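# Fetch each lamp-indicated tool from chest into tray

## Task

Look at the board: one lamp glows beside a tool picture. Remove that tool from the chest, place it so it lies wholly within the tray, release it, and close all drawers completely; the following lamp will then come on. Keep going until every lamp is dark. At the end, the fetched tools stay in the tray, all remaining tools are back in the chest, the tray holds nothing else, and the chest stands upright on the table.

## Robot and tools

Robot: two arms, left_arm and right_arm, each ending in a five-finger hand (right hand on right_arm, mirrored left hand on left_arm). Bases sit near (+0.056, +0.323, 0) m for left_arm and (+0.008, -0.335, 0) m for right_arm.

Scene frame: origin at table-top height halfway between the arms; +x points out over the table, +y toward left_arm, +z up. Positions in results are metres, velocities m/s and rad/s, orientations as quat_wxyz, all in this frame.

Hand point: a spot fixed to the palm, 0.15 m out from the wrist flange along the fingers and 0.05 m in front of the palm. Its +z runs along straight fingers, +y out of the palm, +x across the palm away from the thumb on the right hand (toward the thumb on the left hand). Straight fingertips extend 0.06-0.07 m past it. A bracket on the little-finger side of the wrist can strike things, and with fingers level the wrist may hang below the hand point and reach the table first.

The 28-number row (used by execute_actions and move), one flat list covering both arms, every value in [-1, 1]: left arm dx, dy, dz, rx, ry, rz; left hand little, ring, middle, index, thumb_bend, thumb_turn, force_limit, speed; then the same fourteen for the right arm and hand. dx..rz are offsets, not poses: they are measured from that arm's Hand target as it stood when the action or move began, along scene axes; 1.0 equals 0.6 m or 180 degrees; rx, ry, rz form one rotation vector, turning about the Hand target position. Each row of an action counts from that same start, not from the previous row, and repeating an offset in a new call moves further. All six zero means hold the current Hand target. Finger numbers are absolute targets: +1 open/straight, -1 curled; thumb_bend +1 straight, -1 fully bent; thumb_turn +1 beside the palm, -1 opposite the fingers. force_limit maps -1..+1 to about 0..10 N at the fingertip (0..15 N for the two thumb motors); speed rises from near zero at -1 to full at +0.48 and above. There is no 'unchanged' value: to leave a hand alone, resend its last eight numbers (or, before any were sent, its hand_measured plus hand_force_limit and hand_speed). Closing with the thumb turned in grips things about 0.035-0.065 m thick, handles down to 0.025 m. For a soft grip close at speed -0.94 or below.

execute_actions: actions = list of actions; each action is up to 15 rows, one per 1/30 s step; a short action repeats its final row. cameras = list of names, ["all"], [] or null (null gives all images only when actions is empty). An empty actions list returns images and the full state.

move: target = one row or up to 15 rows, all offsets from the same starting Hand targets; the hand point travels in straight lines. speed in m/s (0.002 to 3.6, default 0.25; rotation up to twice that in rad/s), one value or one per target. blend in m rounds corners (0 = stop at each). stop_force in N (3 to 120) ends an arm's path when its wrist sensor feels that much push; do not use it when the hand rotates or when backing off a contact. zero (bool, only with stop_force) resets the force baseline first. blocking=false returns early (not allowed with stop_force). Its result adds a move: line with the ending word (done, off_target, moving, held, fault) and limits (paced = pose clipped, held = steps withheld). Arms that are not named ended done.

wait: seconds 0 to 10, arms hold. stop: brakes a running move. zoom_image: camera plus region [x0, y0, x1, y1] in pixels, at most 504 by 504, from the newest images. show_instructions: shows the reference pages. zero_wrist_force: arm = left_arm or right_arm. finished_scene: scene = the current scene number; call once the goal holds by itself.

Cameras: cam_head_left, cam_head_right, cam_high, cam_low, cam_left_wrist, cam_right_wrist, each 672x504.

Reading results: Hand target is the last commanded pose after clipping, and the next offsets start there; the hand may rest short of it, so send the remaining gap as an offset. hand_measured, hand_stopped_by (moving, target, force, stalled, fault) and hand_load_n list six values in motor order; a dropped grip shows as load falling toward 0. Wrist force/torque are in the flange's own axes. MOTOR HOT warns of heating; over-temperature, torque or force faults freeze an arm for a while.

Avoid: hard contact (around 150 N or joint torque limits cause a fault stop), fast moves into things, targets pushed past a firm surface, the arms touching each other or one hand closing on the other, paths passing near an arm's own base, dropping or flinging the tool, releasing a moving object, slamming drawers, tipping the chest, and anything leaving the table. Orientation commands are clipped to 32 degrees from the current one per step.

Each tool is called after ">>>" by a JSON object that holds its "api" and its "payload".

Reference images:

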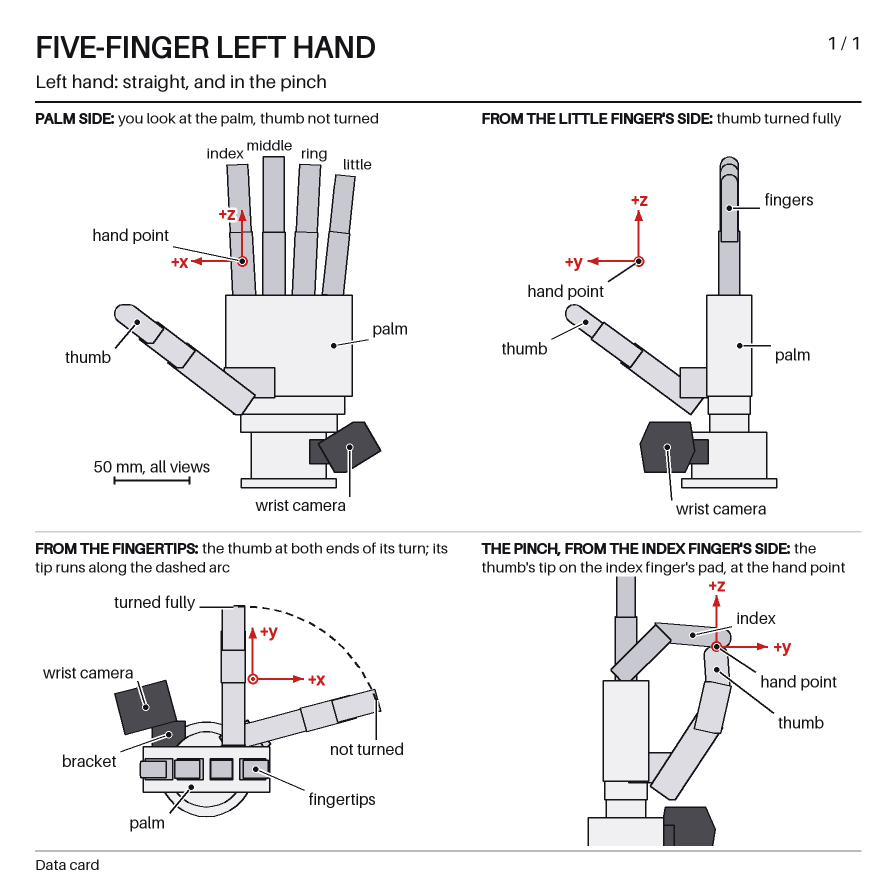

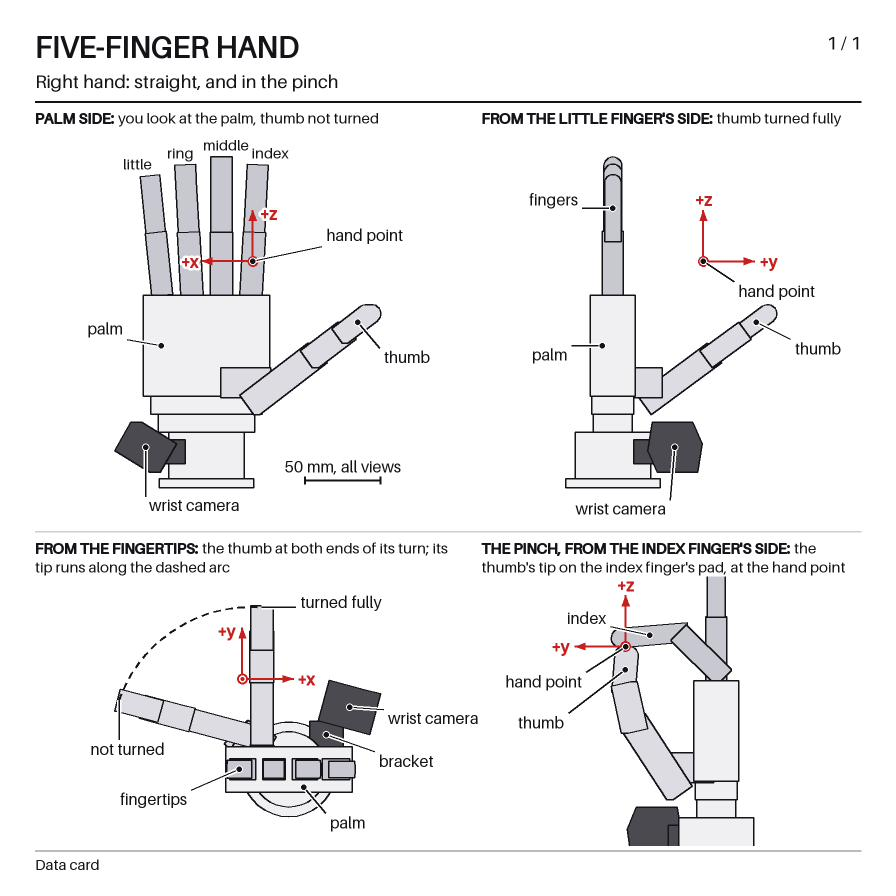

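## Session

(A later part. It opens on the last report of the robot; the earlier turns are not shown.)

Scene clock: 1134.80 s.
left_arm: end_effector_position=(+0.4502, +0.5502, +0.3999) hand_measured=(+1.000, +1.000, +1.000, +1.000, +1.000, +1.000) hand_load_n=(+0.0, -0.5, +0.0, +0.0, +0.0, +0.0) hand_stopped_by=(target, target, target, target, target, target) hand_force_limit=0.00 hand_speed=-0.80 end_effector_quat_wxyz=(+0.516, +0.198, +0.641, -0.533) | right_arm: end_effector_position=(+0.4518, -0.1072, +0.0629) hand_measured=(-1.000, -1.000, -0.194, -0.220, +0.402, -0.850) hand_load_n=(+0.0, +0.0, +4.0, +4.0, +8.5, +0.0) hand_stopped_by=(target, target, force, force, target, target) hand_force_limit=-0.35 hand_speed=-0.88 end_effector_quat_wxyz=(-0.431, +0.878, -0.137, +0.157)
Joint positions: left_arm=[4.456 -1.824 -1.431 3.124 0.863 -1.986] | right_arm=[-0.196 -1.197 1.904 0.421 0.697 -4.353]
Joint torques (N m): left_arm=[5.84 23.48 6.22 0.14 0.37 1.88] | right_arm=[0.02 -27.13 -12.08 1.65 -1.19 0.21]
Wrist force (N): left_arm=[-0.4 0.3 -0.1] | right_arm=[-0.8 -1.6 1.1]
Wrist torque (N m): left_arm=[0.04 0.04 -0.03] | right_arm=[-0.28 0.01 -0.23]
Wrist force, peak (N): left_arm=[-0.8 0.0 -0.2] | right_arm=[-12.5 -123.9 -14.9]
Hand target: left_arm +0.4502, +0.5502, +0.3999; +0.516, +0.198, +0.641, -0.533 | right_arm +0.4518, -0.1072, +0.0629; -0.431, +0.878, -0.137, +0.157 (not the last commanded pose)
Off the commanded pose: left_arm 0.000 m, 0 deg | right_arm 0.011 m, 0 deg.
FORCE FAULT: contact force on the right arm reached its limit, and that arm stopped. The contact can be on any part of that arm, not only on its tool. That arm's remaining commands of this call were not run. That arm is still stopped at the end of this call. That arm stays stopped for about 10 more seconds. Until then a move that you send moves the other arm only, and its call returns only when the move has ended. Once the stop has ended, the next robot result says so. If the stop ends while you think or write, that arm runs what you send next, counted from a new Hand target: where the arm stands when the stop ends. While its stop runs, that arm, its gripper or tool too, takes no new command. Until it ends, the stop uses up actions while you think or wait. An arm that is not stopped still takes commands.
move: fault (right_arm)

>>> {"api": "wait", "payload": {"seconds": 0.1, "cameras": ["cam_head_left","cam_right_wrist","cam_high","cam_low"]}}

Scene clock: 1139.63 s.
left_arm: end_effector_position=(+0.4502, +0.5502, +0.3999) hand_measured=(+1.000, +1.000, +1.000, +1.000, +1.000, +1.000) hand_load_n=(+0.0, -0.5, +0.0, +0.0, +0.0, +0.0) hand_stopped_by=(target, target, target, target, target, target) hand_force_limit=0.00 hand_speed=-0.80 end_effector_quat_wxyz=(+0.516, +0.198, +0.641, -0.533) | right_arm: end_effector_position=(+0.4518, -0.1072, +0.0629) hand_measured=(-1.000, -1.000, -0.194, -0.220, +0.402, -0.850) hand_load_n=(+0.0, +0.0, +4.0, +4.0, +8.5, +0.0) hand_stopped_by=(target, target, force, force, target, target) hand_force_limit=-0.35 hand_speed=-0.88 end_effector_quat_wxyz=(-0.431, +0.878, -0.137, +0.157)
Joint positions: left_arm=[4.456 -1.824 -1.431 3.124 0.863 -1.986] | right_arm=[-0.196 -1.197 1.904 0.421 0.697 -4.353]
Joint torques (N m): left_arm=[5.34 24.91 7.32 -0.18 0.3 2.1] | right_arm=[0.58 -28.22 -11.62 1.69 -1.21 0.12]
Wrist force (N): left_arm=[-0.6 0.1 -0.1] | right_arm=[-0.9 -0.8 1.5]
Wrist torque (N m): left_arm=[0.01 0.07 -0.03] | right_arm=[-0.19 0.03 -0.21]
Wrist force, peak (N): left_arm=[-0.8 0.2 -0.3] | right_arm=[-1.2 -1.0 1.3]
Hand target: left_arm +0.4502, +0.5502, +0.3999; +0.516, +0.198, +0.641, -0.533 | right_arm +0.4518, -0.1072, +0.0629; -0.431, +0.878, -0.137, +0.157 (not the last commanded pose)
Off the commanded pose: left_arm 0.000 m, 0 deg | right_arm 0.011 m, 0 deg.
FORCE FAULT, CONTINUED: the right arm was still stopped when this call began, by the force fault that an earlier result reported. Since the last result the stop counts as 10 of the actions that you can send in this scene. That arm is still stopped at the end of this call. That arm stays stopped for about 5 more seconds. If the stop ends while you think or write, that arm runs what you send next, counted from a new Hand target: where the arm stands when the stop ends. While its stop runs, that arm, its gripper or tool too, takes no new command.
wait: 0.10 s; at rest from the start
camera_calibration:
cam_right_wrist: T_world_to_cam=[[0.168856, -0.626964, -0.760529, -0.0900957], [-0.976813, -0.209488, -0.044179, 0.423399], [-0.131623, 0.750354, -0.647799, 0.291349], [0, 0, 0, 1]] pos_world=[0.467143, -0.186404, 0.138921]
Images, in order (width x height): cam_head_left 672x504, cam_high 672x504, cam_low 672x504, cam_right_wrist 672x504.

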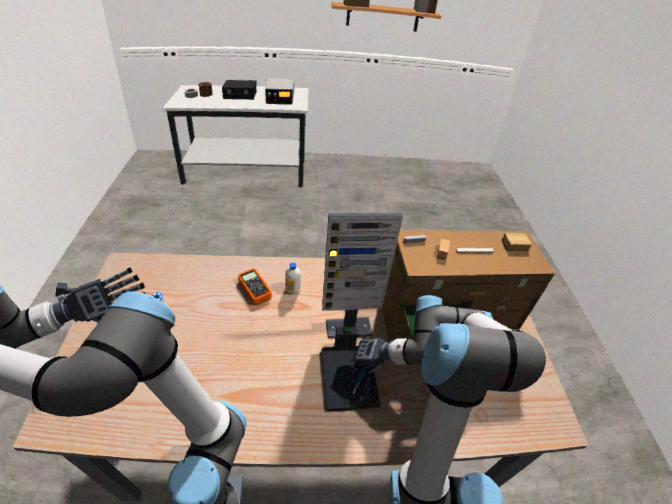

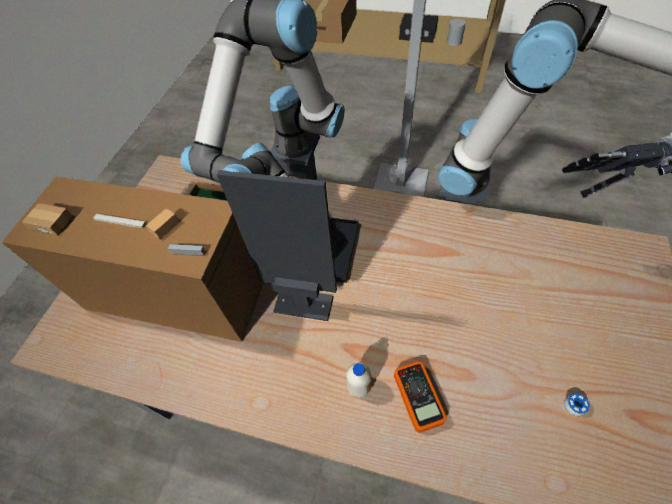

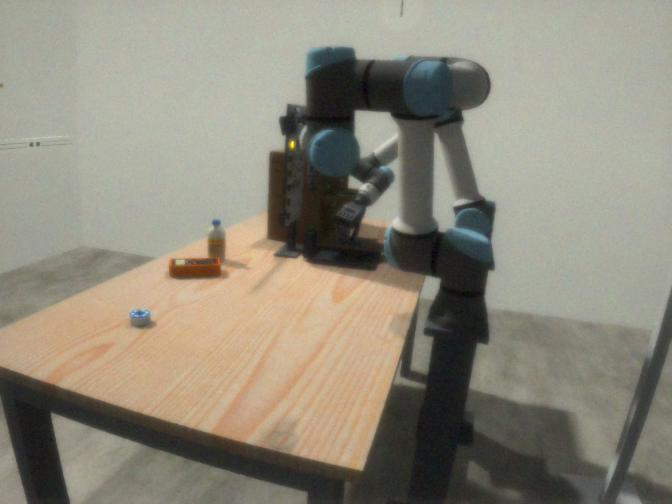

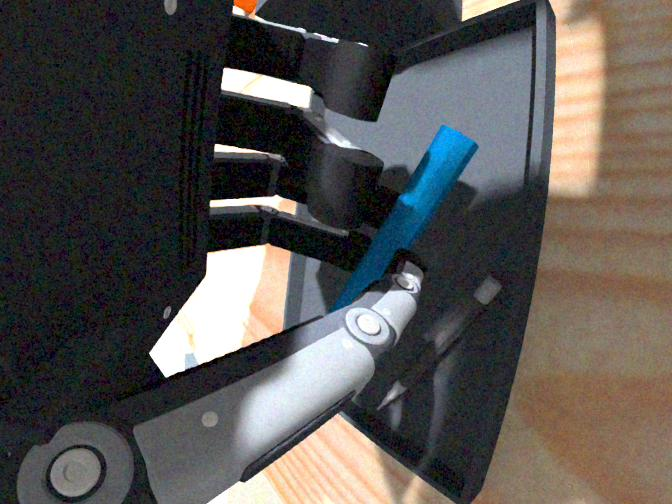

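>>> {"api": "move", "payload": {"target": [0,0,0,0,0,0,1,1,1,1,1,1,0,-0.8, 0,0,0.15,0,0,0,-1,-1,-0.5,-0.5,0.4,-0.85,-0.35,-0.88], "speed": 0.08, "cameras": ["cam_right_wrist","cam_head_right"]}}

Scene clock: 1257.93 s.
left_arm: end_effector_position=(+0.4502, +0.5502, +0.3999) hand_measured=(+1.000, +1.000, +1.000, +1.000, +1.000, +1.000) hand_load_n=(+0.0, +0.0, +0.0, +0.0, +0.0, +0.0) hand_stopped_by=(target, target, target, target, target, target) hand_force_limit=0.00 hand_speed=-0.80 end_effector_quat_wxyz=(+0.516, +0.198, +0.641, -0.533) | right_arm: end_effector_position=(+0.4519, -0.1072, +0.1529) hand_measured=(-1.000, -1.000, -0.194, -0.220, +0.402, -0.850) hand_load_n=(+0.0, +0.0, +4.0, +4.0, +8.5, +0.0) hand_stopped_by=(target, target, force, force, target, target) hand_force_limit=-0.35 hand_speed=-0.88 end_effector_quat_wxyz=(-0.431, +0.878, -0.137, +0.157)
Joint positions: left_arm=[4.456 -1.824 -1.431 3.124 0.863 -1.986] | right_arm=[-0.196 -1.321 1.799 0.649 0.697 -4.353]
Joint torques (N m): left_arm=[5.65 23.58 6.97 -0.09 0.27 1.93] | right_arm=[-3.5 -22.58 -4.5 -0.17 -0.84 -1.93]
Wrist force (N): left_arm=[-0.4 0.1 -0.2] | right_arm=[-1.3 -0.7 1.2]
Wrist torque (N m): left_arm=[0.01 0.05 -0.02] | right_arm=[-0.12 0.08 -0.23]
Wrist force, peak (N): left_arm=[-0.9 0.2 -0.3] | right_arm=[-1.5 -0.5 1.4]
Hand target: left_arm +0.4502, +0.5502, +0.3999; +0.516, +0.198, +0.641, -0.533 | right_arm +0.4518, -0.1072, +0.1529; -0.431, +0.878, -0.137, +0.157
Off the commanded pose: left_arm 0.000 m, 0 deg | right_arm 0.000 m, 0 deg.
FORCE FAULT, CONTINUED: the right arm's stop, for the force fault that an earlier result reported, is over. The rest of the stop counts as 9 of the actions that you can send in this scene. The stop ended before this call began, so that arm ran this call's commands, counted from a new Hand target: where the arm stood when the stop ended. During its stop the right arm's controller moved it back a little.
move: done
camera_calibration:
cam_right_wrist: T_world_to_cam=[[0.169011, -0.626945, -0.76051, -0.0216449], [-0.976799, -0.209514, -0.0443602, 0.42741], [-0.131526, 0.750363, -0.647809, 0.349674], [0, 0, 0, 1]] pos_world=[0.467143, -0.186404, 0.229021]
Images, in order (width x height): cam_head_right 672x504, cam_right_wrist 672x504.

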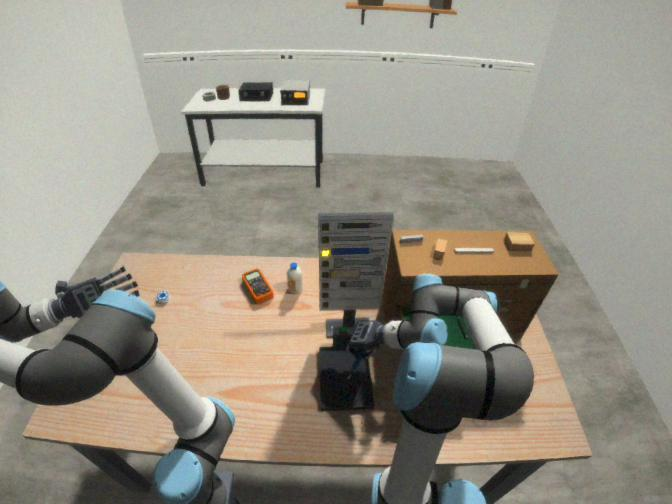

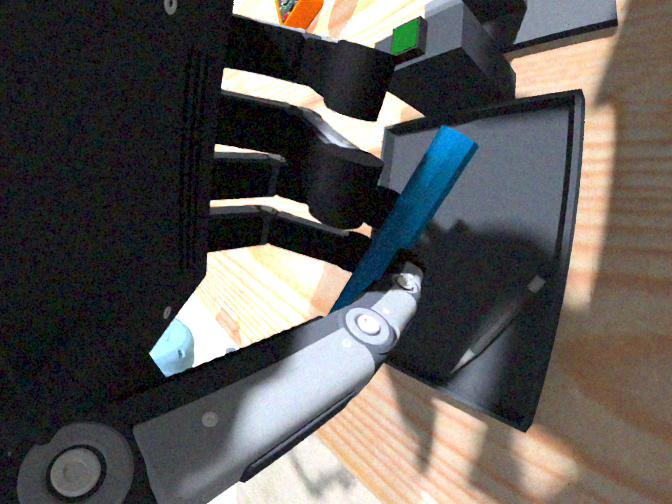

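>>> {"api": "move", "payload": {"target": [[0,0,0,0,0,0,1,1,1,1,1,1,0,-0.8, -0.028,0.0253,0.078,0,0,-0.1167,-1,-1,-0.5,-0.5,0.4,-0.85,-0.35,-0.88],[0,0,0,0,0,0,1,1,1,1,1,1,0,-0.8, -0.028,0.0253,-0.15,0,0,-0.1167,-1,-1,-0.5,-0.5,0.4,-0.85,-0.35,-0.88]], "speed": [0.15,0.05], "stop_force": 12, "cameras": ["cam_right_wrist","cam_head_right"]}}

Scene clock: 1271.87 s.
left_arm: end_effector_position=(+0.4502, +0.5502, +0.3999) hand_measured=(+1.000, +1.000, +1.000, +1.000, +1.000, +1.000) hand_load_n=(+0.0, +0.0, +0.0, +0.0, +0.0, +0.0) hand_stopped_by=(target, target, target, target, target, target) hand_force_limit=0.00 hand_speed=-0.80 end_effector_quat_wxyz=(+0.516, +0.198, +0.641, -0.533) | right_arm: end_effector_position=(+0.4350, -0.0920, +0.0629) hand_measured=(-1.000, -1.000, -0.194, -0.220, +0.402, -0.850) hand_load_n=(+0.0, +0.0, +4.0, +4.0, +8.5, +0.0) hand_stopped_by=(target, target, force, force, target, target) hand_force_limit=-0.35 hand_speed=-0.88 end_effector_quat_wxyz=(-0.395, +0.838, -0.295, +0.233)
Joint positions: left_arm=[4.456 -1.824 -1.431 3.124 0.863 -1.986] | right_arm=[-0.072 -1.399 2.084 0.079 0.992 -3.82]
Joint torques (N m): left_arm=[6.11 23.33 7.1 -0.13 0.23 1.89] | right_arm=[2.84 -30.15 -24.5 3.83 -0.03 2.58]
Wrist force (N): left_arm=[-0.6 0.3 -0.2] | right_arm=[-1.4 -0.6 1.1]
Wrist torque (N m): left_arm=[0.04 0.07 -0.04] | right_arm=[-0.10 0.10 -0.16]
Wrist force, peak (N): left_arm=[-0.8 0.2 -0.4] | right_arm=[-1.8 -0.5 1.3]
Hand target: left_arm +0.4502, +0.5502, +0.3999; +0.516, +0.198, +0.641, -0.533 | right_arm +0.4350, -0.0920, +0.0629; -0.395, +0.838, -0.295, +0.233
Off the commanded pose: left_arm 0.000 m, 0 deg | right_arm 0.000 m, 0 deg.
move: done
camera_calibration:
cam_right_wrist: T_world_to_cam=[[-0.0670713, -0.645793, -0.760561, 0.0231775], [-0.986994, 0.154564, -0.0442007, 0.448042], [0.1461, 0.747704, -0.64776, 0.156677], [0, 0, 0, 1]] pos_world=[0.420878, -0.171431, 0.138921]
Images, in order (width x height): cam_head_right 672x504, cam_right_wrist 672x504.

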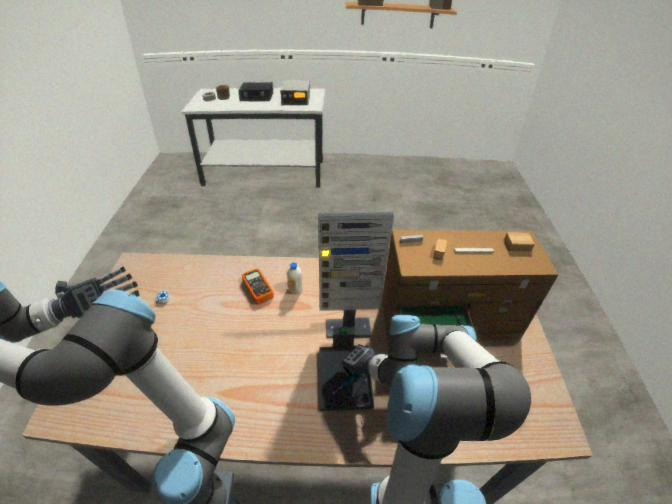

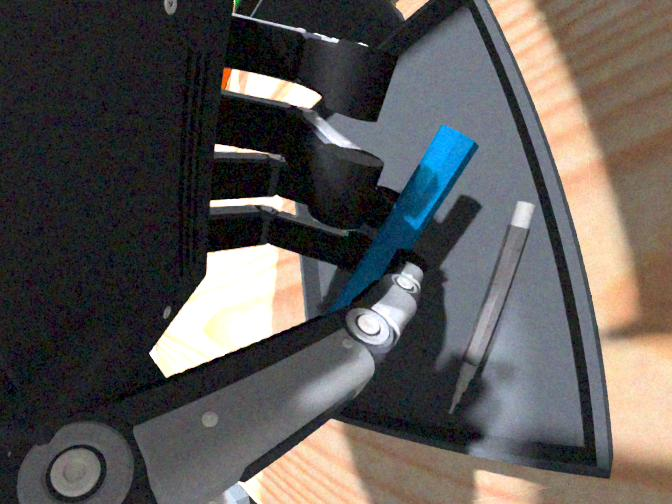

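>>> {"api": "move", "payload": {"target": [0,0,0,0,0,0,1,1,1,1,1,1,0,-0.8, 0,0,-0.04,0,0,0,-1,-1,-0.5,-0.5,0.4,-0.85,-0.35,-0.88], "speed": 0.05, "stop_force": 10}}

>>> {"api": "move", "payload": {"target": [0,0,0,0,0,0,1,1,1,1,1,1,0,-0.8, 0,0,-0.055,0,0,0,-1,-1,-0.5,-0.5,0.4,-0.85,-0.35,-0.88], "speed": 0.013, "stop_force": 3, "cameras": ["cam_right_wrist"]}}

Scene clock: 1282.87 s.
left_arm: end_effector_position=(+0.4502, +0.5502, +0.3999) hand_measured=(+1.000, +1.000, +1.000, +1.000, +1.000, +1.000) hand_load_n=(+0.0, +0.0, +0.0, +0.0, +0.0, +0.0) hand_stopped_by=(target, target, target, target, target, target) hand_force_limit=0.00 hand_speed=-0.80 end_effector_quat_wxyz=(+0.516, +0.198, +0.641, -0.533) | right_arm: end_effector_position=(+0.4350, -0.0920, +0.0389) hand_measured=(-1.000, -1.000, -0.194, -0.220, +0.402, -0.850) hand_load_n=(+0.0, +0.0, +4.0, +4.0, +8.5, +0.0) hand_stopped_by=(target, target, force, force, target, target) hand_force_limit=-0.35 hand_speed=-0.88 end_effector_quat_wxyz=(-0.395, +0.838, -0.295, +0.233)
Joint positions: left_arm=[4.456 -1.824 -1.431 3.124 0.863 -1.986] | right_arm=[-0.072 -1.355 2.111 0.01 0.992 -3.82]
Joint torques (N m): left_arm=[5.32 23.22 6.81 -0.1 0.11 2] | right_arm=[-2.45 -30.48 -23.89 3.78 -0.89 -0.79]
Wrist force (N): left_arm=[-0.6 0.1 -0.2] | right_arm=[-1.6 -0.5 1.1]
Wrist torque (N m): left_arm=[0.00 0.07 -0.03] | right_arm=[-0.10 0.13 -0.18]
Wrist force, peak (N): left_arm=[-0.8 0.3 -0.1] | right_arm=[-1.7 -0.1 1.4]
Hand target: left_arm +0.4502, +0.5502, +0.3999; +0.516, +0.198, +0.641, -0.533 | right_arm +0.4350, -0.0920, +0.0389; -0.395, +0.838, -0.295, +0.233
Off the commanded pose: left_arm 0.000 m, 0 deg | right_arm 0.000 m, 0 deg.
move: done

Scene clock: 1285.43 s.
left_arm: end_effector_position=(+0.4502, +0.5502, +0.3999) hand_measured=(+1.000, +1.000, +1.000, +1.000, +1.000, +1.000) hand_load_n=(+0.0, +0.0, +0.0, +0.0, +0.0, +0.0) hand_stopped_by=(target, target, target, target, target, target) hand_force_limit=0.00 hand_speed=-0.80 end_effector_quat_wxyz=(+0.516, +0.198, +0.641, -0.533) | right_arm: end_effector_position=(+0.4350, -0.0920, +0.0192) hand_measured=(-1.000, -1.000, -0.194, -0.220, +0.402, -0.850) hand_load_n=(+0.0, +0.0, +4.0, +4.0, +8.5, +0.0) hand_stopped_by=(target, target, force, force, target, target) hand_force_limit=-0.35 hand_speed=-0.88 end_effector_quat_wxyz=(-0.395, +0.838, -0.295, +0.233)
Joint positions: left_arm=[4.456 -1.824 -1.431 3.124 0.863 -1.986] | right_arm=[-0.072 -1.317 2.13 -0.048 0.992 -3.82]
Joint torques (N m): left_arm=[5.2 23.36 6.46 -0.01 0.16 1.98] | right_arm=[-5.66 -28.32 -22.28 2.53 -0.1 -0.79]
Wrist force (N): left_arm=[-0.5 0.1 -0.1] | right_arm=[-1.6 -0.9 0.8]
Wrist torque (N m): left_arm=[0.01 0.06 -0.03] | right_arm=[-0.12 0.13 -0.22]
Wrist force, peak (N): left_arm=[-0.8 0.4 -0.1] | right_arm=[-1.3 -10.0 -3.4]
Hand target: left_arm +0.4502, +0.5502, +0.3999; +0.516, +0.198, +0.641, -0.533 | right_arm +0.4350, -0.0920, +0.0192; -0.395, +0.838, -0.295, +0.233 (not the last commanded pose)
Off the commanded pose: left_arm 0.000 m, 0 deg | right_arm 0.013 m, 0 deg.
move: contact (right_arm)
camera_calibration:
cam_right_wrist: T_world_to_cam=[[-0.0670713, -0.645793, -0.760561, -0.00998295], [-0.986994, 0.154564, -0.0442007, 0.446114], [0.1461, 0.747704, -0.64776, 0.128435], [0, 0, 0, 1]] pos_world=[0.420878, -0.171431, 0.0953208]
Images, in order (width x height): cam_right_wrist 672x504.

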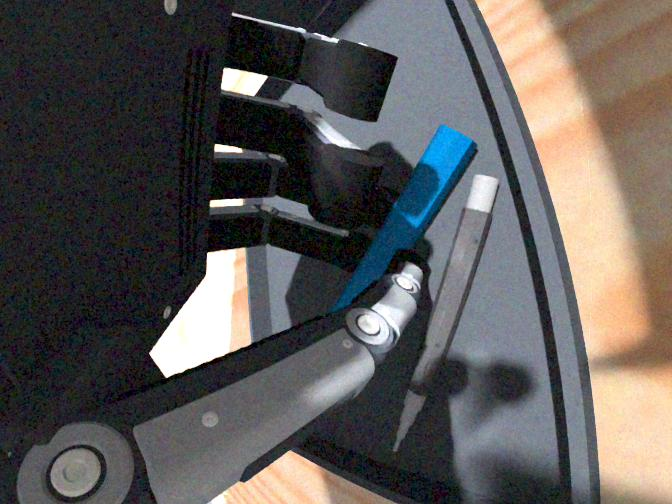

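>>> {"api": "move", "payload": {"target": [[0,0,0,0,0,0,1,1,1,1,1,1,0,-0.8, 0,0,0.004,0,0,0,-1,-1,-0.5,-0.5,0.4,-0.85,-0.35,-0.88],[0,0,0,0,0,0,1,1,1,1,1,1,0,-0.8, 0,0,0.004,0,0,0,-1,-1,-0.12,-0.13,0.43,-0.85,-0.35,-0.8],[0,0,0,0,0,0,1,1,1,1,1,1,0,-0.8, 0,0,0.009,0,0,0,-1,-1,-0.04,-0.05,0.45,-0.85,-0.35,-0.6]], "speed": [0.02,0.02,0.03], "cameras": ["cam_right_wrist"]}}

>>> {"api": "zoom_image", "payload": {"camera": "cam_right_wrist", "region": [320, 100, 520, 380]}}

Scene clock: 1300.13 s.
left_arm: end_effector_position=(+0.4502, +0.5502, +0.3999) hand_measured=(+1.000, +1.000, +1.000, +1.000, +1.000, +1.000) hand_load_n=(+0.0, +0.0, +0.0, +0.0, +0.0, +0.0) hand_stopped_by=(target, target, target, target, target, target) hand_force_limit=0.00 hand_speed=-0.80 end_effector_quat_wxyz=(+0.516, +0.198, +0.641, -0.533) | right_arm: end_effector_position=(+0.4350, -0.0920, +0.0247) hand_measured=(-1.000, -1.000, -0.040, -0.050, +0.450, -0.850) hand_load_n=(+0.0, +0.0, +0.0, +0.0, +0.0, +0.0) hand_stopped_by=(target, target, target, target, target, target) hand_force_limit=-0.35 hand_speed=-0.60 end_effector_quat_wxyz=(-0.395, +0.838, -0.295, +0.233)
Joint positions: left_arm=[4.456 -1.824 -1.431 3.124 0.863 -1.986] | right_arm=[-0.072 -1.328 2.125 -0.032 0.992 -3.82]
Joint torques (N m): left_arm=[4.9 23.61 7.06 -0.16 0.21 2.14] | right_arm=[-4.36 -16.65 -11.81 -1.43 0.57 -0.41]
Wrist force (N): left_arm=[-0.6 -0.1 0.0] | right_arm=[-1.3 -1.0 1.0]
Wrist torque (N m): left_arm=[-0.03 0.07 -0.02] | right_arm=[-0.14 0.09 -0.20]
Wrist force, peak (N): left_arm=[-0.7 0.5 -0.4] | right_arm=[-1.8 -1.1 0.9]
Hand target: left_arm +0.4502, +0.5502, +0.3999; +0.516, +0.198, +0.641, -0.533 | right_arm +0.4350, -0.0920, +0.0246; -0.395, +0.838, -0.295, +0.233
Off the commanded pose: left_arm 0.000 m, 0 deg | right_arm 0.000 m, 0 deg.
move: done
camera_calibration:
cam_right_wrist: T_world_to_cam=[[-0.0670693, -0.645788, -0.760566, -0.00586873], [-0.986979, 0.154637, -0.0442653, 0.446465], [0.146198, 0.747694, -0.64775, 0.131874], [0, 0, 0, 1]] pos_world=[0.420979, -0.171431, 0.100721]
Images, in order (width x height): cam_right_wrist 672x504.

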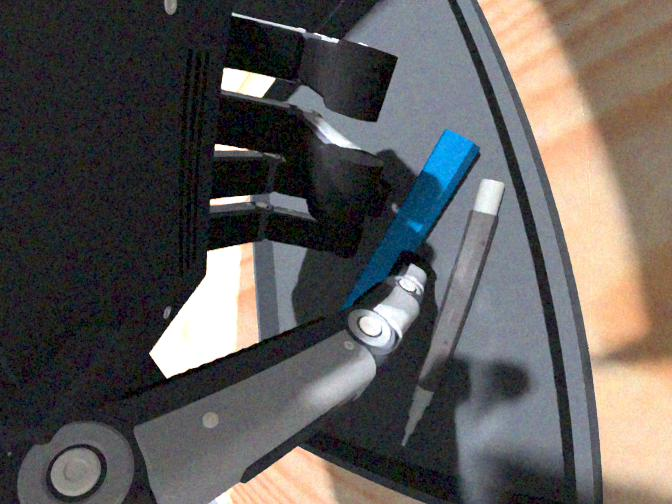

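Scaled by 1.800 from the camera's 672x504 image, which has a finer 960x720 frame.

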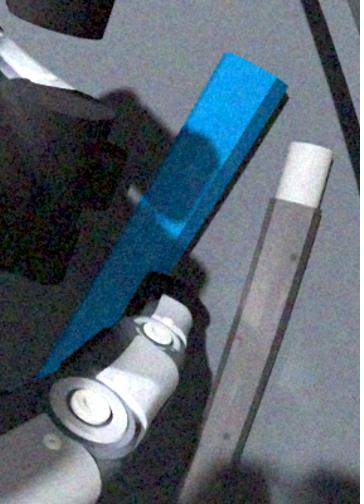

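>>> {"api": "move", "payload": {"target": [[0,0,0,0,0,0,1,1,1,1,1,1,0,-0.8, 0,0,0.0667,0,0,0,-1,-1,-0.04,-0.05,0.45,-0.85,-0.35,-0.6],[0,0,0,0,0,0,1,1,1,1,1,1,0,-0.8, 0.0083,-0.03,0.459,0,0,-0.25,-1,-1,-0.04,-0.05,0.45,-0.85,-0.35,-0.6],[0,0,0,0,0,0,1,1,1,1,1,1,0,-0.8, -0.0333,-0.43,0.5422,0,0,-0.5833,-1,-1,-0.04,-0.05,0.45,-0.85,-0.35,-0.6]], "speed": [0.04,0.28,0.28], "blend": [0,0.04,0]}}

>>> {"api": "move", "payload": {"target": [0,0,0,0,0,0,1,1,1,1,1,1,0,-0.8, -0.05,-0.0833,-0.0333,0.1240,-0.5450,-0.1506,-1,-1,-1,-1,0.4,1,0,0.2], "speed": 0.28, "cameras": ["cam_head_right","cam_right_wrist"]}}

Scene clock: 1323.13 s.
left_arm: end_effector_position=(+0.4502, +0.5502, +0.3999) hand_measured=(+1.000, +1.000, +1.000, +1.000, +1.000, +1.000) hand_load_n=(+0.0, -0.5, +0.0, +0.0, +0.0, +0.0) hand_stopped_by=(target, target, target, target, target, target) hand_force_limit=0.00 hand_speed=-0.80 end_effector_quat_wxyz=(+0.516, +0.198, +0.641, -0.533) | right_arm: end_effector_position=(+0.4151, -0.3500, +0.3500) hand_measured=(-1.000, -1.000, -0.040, -0.050, +0.450, -0.850) hand_load_n=(+0.0, +0.0, +0.0, +0.0, +0.0, +0.0) hand_stopped_by=(target, target, target, target, target, target) hand_force_limit=-0.35 hand_speed=-0.60 end_effector_quat_wxyz=(+0.055, -0.276, +0.845, -0.455)
Joint positions: left_arm=[4.456 -1.824 -1.431 3.124 0.863 -1.986] | right_arm=[-0.052 -1.545 1.512 1.051 2.392 -2.467]
Joint torques (N m): left_arm=[5.09 23.18 6.13 0.05 0.16 1.7] | right_arm=[-2 -25.67 -6.49 -0.24 -0.03 0.03]
Wrist force (N): left_arm=[-0.6 0.0 0.0] | right_arm=[-1.4 -0.9 1.1]
Wrist torque (N m): left_arm=[-0.01 0.08 -0.03] | right_arm=[-0.15 0.07 -0.21]
Wrist force, peak (N): left_arm=[-0.8 0.2 -0.4] | right_arm=[-1.8 -1.4 1.1]
Hand target: left_arm +0.4502, +0.5502, +0.3999; +0.516, +0.198, +0.641, -0.533 | right_arm +0.4150, -0.3500, +0.3500; +0.055, -0.276, +0.845, -0.455
Off the commanded pose: left_arm 0.000 m, 0 deg | right_arm 0.000 m, 0 deg.
move: done

Scene clock: 1326.90 s.
left_arm: end_effector_position=(+0.4502, +0.5502, +0.3999) hand_measured=(+1.000, +1.000, +1.000, +1.000, +1.000, +1.000) hand_load_n=(+0.0, -0.5, +0.0, +0.0, +0.0, +0.0) hand_stopped_by=(target, target, target, target, target, target) hand_force_limit=0.00 hand_speed=-0.80 end_effector_quat_wxyz=(+0.516, +0.198, +0.641, -0.533) | right_arm: end_effector_position=(+0.3850, -0.4000, +0.3299) hand_measured=(-1.000, -1.000, -1.000, -1.000, +0.400, +1.000) hand_load_n=(+0.0, +0.0, +0.0, +0.0, +0.0, +0.0) hand_stopped_by=(target, target, target, target, target, target) hand_force_limit=0.00 hand_speed=0.20 end_effector_quat_wxyz=(+0.615, +0.351, +0.612, -0.354)
Joint positions: left_arm=[4.456 -1.824 -1.431 3.124 0.863 -1.986] | right_arm=[-0.099 -1.983 2.388 -0.415 2.55 -1.58]
Joint torques (N m): left_arm=[4.79 25.53 7.5 -0.13 0.01 1.98] | right_arm=[-6.08 -6.16 -28.23 -1.51 -0.59 1.14]
Wrist force (N): left_arm=[-0.7 0.0 0.0] | right_arm=[-2.1 -1.1 0.9]
Wrist torque (N m): left_arm=[-0.01 0.08 -0.03] | right_arm=[-0.22 0.17 -0.21]
Wrist force, peak (N): left_arm=[-0.7 0.3 -0.2] | right_arm=[-2.7 -1.7 1.4]
Hand target: left_arm +0.4502, +0.5502, +0.3999; +0.516, +0.198, +0.641, -0.533 | right_arm +0.3850, -0.4000, +0.3300; +0.615, +0.351, +0.611, -0.353
Off the commanded pose: left_arm 0.000 m, 0 deg | right_arm 0.000 m, 0 deg.
move: done
camera_calibration:
cam_right_wrist: T_world_to_cam=[[0.861099, 0.430411, -0.270656, -0.0644828], [-0.0313313, 0.576238, 0.816681, -0.0251535], [0.507471, -0.694763, 0.509684, -0.530699], [0, 0, 0, 1]] pos_world=[0.324052, -0.326462, 0.273578]
Images, in order (width x height): cam_head_right 672x504, cam_right_wrist 672x504.

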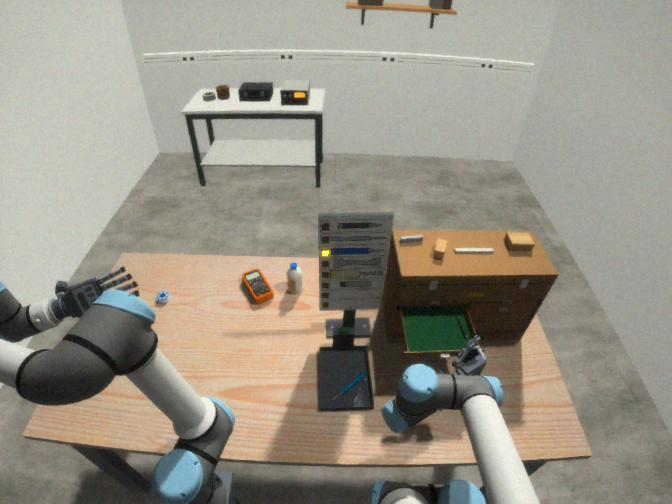

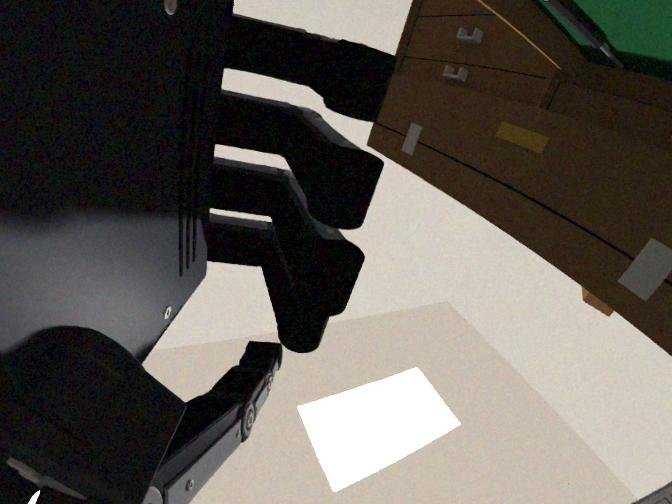

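>>> {"api": "move", "payload": {"target": [0,0,0,0,0,0,1,1,1,1,1,1,0,-0.8, 0,0,-0.2133,0,0,0,-1,-1,-1,-1,0.4,1,0,0.2], "speed": 0.15, "stop_force": 15}}

>>> {"api": "move", "payload": {"target": [[0,0,0,0,0,0,1,1,1,1,1,1,0,-0.8, 0.36,0.0132,0,0,0,0,-1,-1,-1,-1,0.4,1,0,0.2],[0,0,0,0,0,0,1,1,1,1,1,1,0,-0.8, 0.425,0.0156,0,0,0,0,-1,-1,-1,-1,0.4,1,0,0.2]], "speed": [0.07,0.04], "stop_force": 12, "cameras": ["cam_right_wrist"]}}

Scene clock: 1339.17 s.
left_arm: end_effector_position=(+0.4502, +0.5502, +0.3999) hand_measured=(+1.000, +1.000, +1.000, +1.000, +1.000, +1.000) hand_load_n=(+0.0, +0.0, +0.0, +0.0, +0.0, +0.0) hand_stopped_by=(target, target, target, target, target, target) hand_force_limit=0.00 hand_speed=-0.80 end_effector_quat_wxyz=(+0.516, +0.198, +0.641, -0.533) | right_arm: end_effector_position=(+0.3850, -0.4000, +0.2020) hand_measured=(-1.000, -1.000, -1.000, -1.000, +0.400, +1.000) hand_load_n=(+0.0, +0.0, +0.0, +0.0, +0.0, +0.0) hand_stopped_by=(target, target, target, target, target, target) hand_force_limit=0.00 hand_speed=0.20 end_effector_quat_wxyz=(+0.615, +0.351, +0.611, -0.353)
Joint positions: left_arm=[4.456 -1.824 -1.431 3.124 0.863 -1.986] | right_arm=[-0.099 -1.67 2.607 -0.947 2.55 -1.58]
Joint torques (N m): left_arm=[4.88 24.4 6.18 -0.14 0.14 2.04] | right_arm=[7.03 -1.59 -22.21 -3.58 -0.21 2.36]
Wrist force (N): left_arm=[-0.7 0.0 -0.1] | right_arm=[-2.2 -0.6 0.8]
Wrist torque (N m): left_arm=[-0.01 0.09 -0.04] | right_arm=[-0.11 0.18 -0.18]
Wrist force, peak (N): left_arm=[-0.7 0.4 -0.1] | right_arm=[-3.4 -1.1 1.0]
Hand target: left_arm +0.4502, +0.5502, +0.3999; +0.516, +0.198, +0.641, -0.533 | right_arm +0.3850, -0.4000, +0.2020; +0.615, +0.351, +0.611, -0.353
Off the commanded pose: left_arm 0.000 m, 0 deg | right_arm 0.000 m, 0 deg.
move: done

Scene clock: 1343.93 s.
left_arm: end_effector_position=(+0.4502, +0.5502, +0.3999) hand_measured=(+1.000, +1.000, +1.000, +1.000, +1.000, +1.000) hand_load_n=(+0.0, +0.0, +0.0, +0.0, +0.0, +0.0) hand_stopped_by=(target, target, target, target, target, target) hand_force_limit=0.00 hand_speed=-0.80 end_effector_quat_wxyz=(+0.516, +0.198, +0.641, -0.533) | right_arm: end_effector_position=(+0.6230, -0.3913, +0.2020) hand_measured=(-1.000, -1.000, -1.000, -1.000, +0.400, +1.000) hand_load_n=(+0.0, +0.0, +0.0, +0.0, +0.0, +0.5) hand_stopped_by=(target, target, target, target, target, target) hand_force_limit=0.00 hand_speed=0.20 end_effector_quat_wxyz=(+0.615, +0.351, +0.611, -0.354)
Joint positions: left_arm=[4.456 -1.824 -1.431 3.124 0.863 -1.986] | right_arm=[-0.043 -1.171 1.983 -0.824 2.605 -1.581]
Joint torques (N m): left_arm=[5.98 23.71 6.53 -0.08 -0.08 1.8] | right_arm=[-5.57 -23.25 -25.73 -0.22 -0.77 -2.58]
Wrist force (N): left_arm=[-0.6 0.0 0.0] | right_arm=[-2.1 -6.2 -2.9]
Wrist torque (N m): left_arm=[-0.01 0.08 -0.03] | right_arm=[-0.18 0.01 -0.01]
Wrist force, peak (N): left_arm=[-0.7 0.4 -0.4] | right_arm=[1.9 -21.0 -17.9]
Hand target: left_arm +0.4502, +0.5502, +0.3999; +0.516, +0.198, +0.641, -0.533 | right_arm +0.6230, -0.3913, +0.2020; +0.615, +0.351, +0.611, -0.354 (not the last commanded pose)
Off the commanded pose: left_arm 0.000 m, 0 deg | right_arm 0.017 m, 0 deg.
move: contact (right_arm); path passed 1 of 2 targets
camera_calibration:
cam_right_wrist: T_world_to_cam=[[0.86133, 0.43023, -0.270208, -0.308037], [-0.0316509, 0.576266, 0.816649, 0.0819365], [0.507059, -0.694852, 0.509973, -0.580082], [0, 0, 0, 1]] pos_world=[0.562051, -0.317762, 0.145679]
Images, in order (width x height): cam_right_wrist 672x504.

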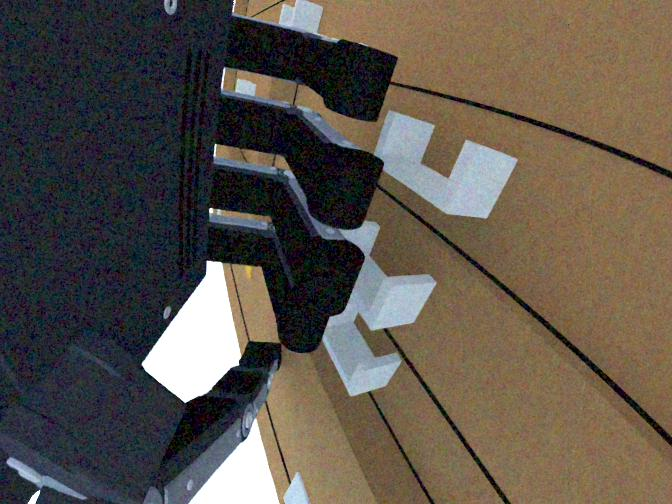

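>>> {"api": "move", "payload": {"target": [[0,0,0,0,0,0,1,1,1,1,1,1,0,-0.8, -0.0917,-0.0034,0,0,0,0,-1,-1,-1,0.35,0.4,-0.72,-0.2,0.4],[0,0,0,0,0,0,1,1,1,1,1,1,0,-0.8, -0.1175,0.0544,-0.0333,0,0,0,-1,-1,-1,0.35,0.4,-0.73,0,0.4]], "speed": [0.1,0.1]}}

>>> {"api": "move", "payload": {"target": [0,0,0,0,0,0,1,1,1,1,1,1,0,-0.8, 0.1083,0.004,0,0,0,0,-1,-1,-1,0.35,0.4,-0.73,0,0.4], "speed": 0.03, "stop_force": 6, "cameras": ["cam_head_left"]}}

>>> {"api": "zoom_image", "payload": {"camera": "cam_head_left", "region": [310, 200, 410, 320]}}

Scene clock: 1357.43 s.
left_arm: end_effector_position=(+0.4502, +0.5502, +0.3999) hand_measured=(+1.000, +1.000, +1.000, +1.000, +1.000, +1.000) hand_load_n=(+0.0, +0.0, +0.0, +0.0, +0.0, +0.0) hand_stopped_by=(target, target, target, target, target, target) hand_force_limit=0.00 hand_speed=-0.80 end_effector_quat_wxyz=(+0.516, +0.198, +0.641, -0.533) | right_arm: end_effector_position=(+0.5525, -0.3587, +0.1820) hand_measured=(-1.000, -1.000, -1.000, +0.350, +0.400, -0.730) hand_load_n=(+0.0, +0.0, +0.0, +0.0, +0.0, +0.0) hand_stopped_by=(target, target, target, target, target, target) hand_force_limit=0.00 hand_speed=0.40 end_effector_quat_wxyz=(+0.615, +0.351, +0.611, -0.354)
Joint positions: left_arm=[4.456 -1.824 -1.431 3.124 0.863 -1.986] | right_arm=[0.043 -1.231 2.158 -0.941 2.691 -1.583]
Joint torques (N m): left_arm=[4.98 24.81 6.19 -0.21 0.12 1.8] | right_arm=[4.74 -34.11 -22.12 2.04 0.14 2.26]
Wrist force (N): left_arm=[-0.5 0.2 -0.2] | right_arm=[-2.3 -0.8 1.0]
Wrist torque (N m): left_arm=[0.03 0.05 -0.03] | right_arm=[-0.17 0.18 -0.23]
Wrist force, peak (N): left_arm=[-0.7 0.3 -0.4] | right_arm=[8.2 -1.0 -1.3]
Hand target: left_arm +0.4502, +0.5502, +0.3999; +0.516, +0.198, +0.641, -0.533 | right_arm +0.5525, -0.3587, +0.1820; +0.615, +0.351, +0.611, -0.354
Off the commanded pose: left_arm 0.000 m, 0 deg | right_arm 0.000 m, 0 deg.
move: done

Scene clock: 1359.90 s.
left_arm: end_effector_position=(+0.4502, +0.5502, +0.3999) hand_measured=(+1.000, +1.000, +1.000, +1.000, +1.000, +1.000) hand_load_n=(-0.5, +0.0, +0.0, +0.0, +0.0, +0.0) hand_stopped_by=(target, target, target, target, target, target) hand_force_limit=0.00 hand_speed=-0.80 end_effector_quat_wxyz=(+0.516, +0.198, +0.641, -0.533) | right_arm: end_effector_position=(+0.6026, -0.3568, +0.1820) hand_measured=(-1.000, -1.000, -1.000, +0.350, +0.400, -0.730) hand_load_n=(+0.0, +0.0, +0.0, +0.0, -1.0, +0.5) hand_stopped_by=(target, target, target, target, target, target) hand_force_limit=0.00 hand_speed=0.40 end_effector_quat_wxyz=(+0.615, +0.351, +0.611, -0.354)
Joint positions: left_arm=[4.456 -1.824 -1.431 3.124 0.863 -1.986] | right_arm=[0.038 -1.148 2.021 -0.887 2.686 -1.583]
Joint torques (N m): left_arm=[4.04 24.35 6.68 -0.38 -0.04 1.58] | right_arm=[3.28 -24.86 -22.4 -2.75 -0.21 0.28]
Wrist force (N): left_arm=[-0.5 0.1 -0.1] | right_arm=[-2.6 -3.5 -1.9]
Wrist torque (N m): left_arm=[0.00 0.05 -0.03] | right_arm=[-0.30 0.21 -0.27]
Wrist force, peak (N): left_arm=[-0.7 0.2 -0.4] | right_arm=[-3.7 -17.0 -17.6]
Hand target: left_arm +0.4502, +0.5502, +0.3999; +0.516, +0.198, +0.641, -0.533 | right_arm +0.6027, -0.3568, +0.1820; +0.615, +0.351, +0.611, -0.354 (not the last commanded pose)
Off the commanded pose: left_arm 0.000 m, 0 deg | right_arm 0.015 m, 0 deg.
move: contact (right_arm)
Images, in order (width x height): cam_head_left 672x504.

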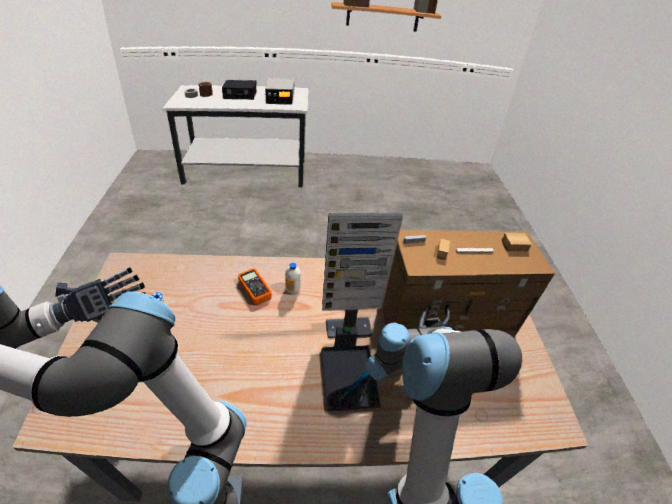

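Scaled by 4.200.

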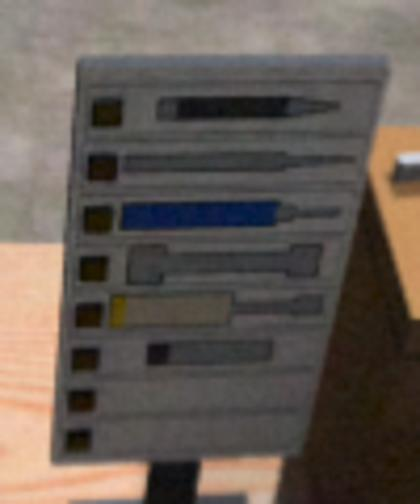

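>>> {"api": "wait", "payload": {"seconds": 1, "cameras": ["cam_head_left","cam_head_right"]}}

>>> {"api": "zoom_image", "payload": {"camera": "cam_head_left", "region": [310, 200, 410, 320]}}

>>> {"api": "zoom_image", "payload": {"camera": "cam_head_right", "region": [300, 200, 420, 420]}}

Scene clock: 1365.00 s.
left_arm: end_effector_position=(+0.4502, +0.5502, +0.3999) hand_measured=(+1.000, +1.000, +1.000, +1.000, +1.000, +1.000) hand_load_n=(+0.0, +0.0, +0.0, +0.0, +0.0, +0.0) hand_stopped_by=(target, target, target, target, target, target) hand_force_limit=0.00 hand_speed=-0.80 end_effector_quat_wxyz=(+0.516, +0.198, +0.641, -0.533) | right_arm: end_effector_position=(+0.6027, -0.3568, +0.1820) hand_measured=(-1.000, -1.000, -1.000, +0.350, +0.400, -0.730) hand_load_n=(+0.0, +0.0, +0.0, +0.0, -0.5, +0.0) hand_stopped_by=(target, target, target, target, target, target) hand_force_limit=0.00 hand_speed=0.40 end_effector_quat_wxyz=(+0.615, +0.351, +0.611, -0.354)
Joint positions: left_arm=[4.456 -1.824 -1.431 3.124 0.863 -1.986] | right_arm=[0.038 -1.148 2.021 -0.887 2.686 -1.583]
Joint torques (N m): left_arm=[3.98 24.14 7.67 -0.26 0 1.8] | right_arm=[2.14 -25.02 -24.09 0.95 0.11 -0.01]
Wrist force (N): left_arm=[-0.4 0.2 -0.2] | right_arm=[-2.7 -3.3 -2.0]
Wrist torque (N m): left_arm=[0.03 0.04 -0.03] | right_arm=[-0.24 0.22 -0.27]
Wrist force, peak (N): left_arm=[-0.8 0.1 -0.1] | right_arm=[-2.9 -3.9 -1.8]
Hand target: left_arm +0.4502, +0.5502, +0.3999; +0.516, +0.198, +0.641, -0.533 | right_arm +0.6027, -0.3568, +0.1820; +0.615, +0.351, +0.611, -0.354 (not the last commanded pose)
Off the commanded pose: left_arm 0.000 m, 0 deg | right_arm 0.015 m, 0 deg.
wait: 1.00 s; at rest from the start
Images, in order (width x height): cam_head_left 672x504, cam_head_right 672x504.

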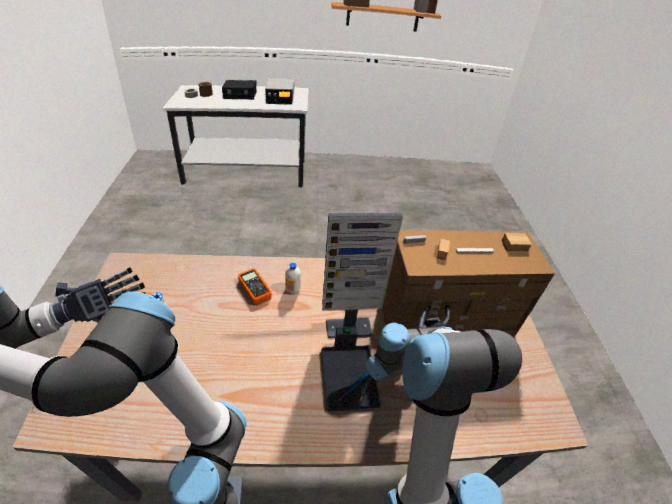

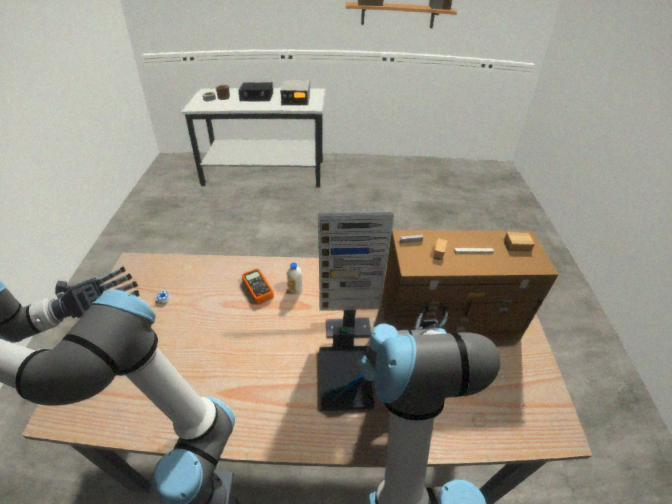

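Scaled by 4.200.

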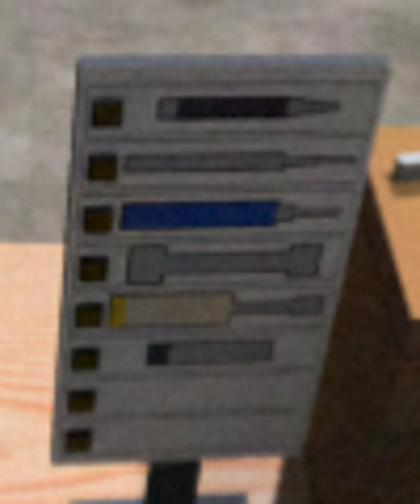

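Scaled by 2.291.

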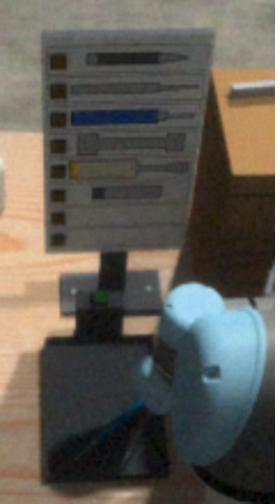

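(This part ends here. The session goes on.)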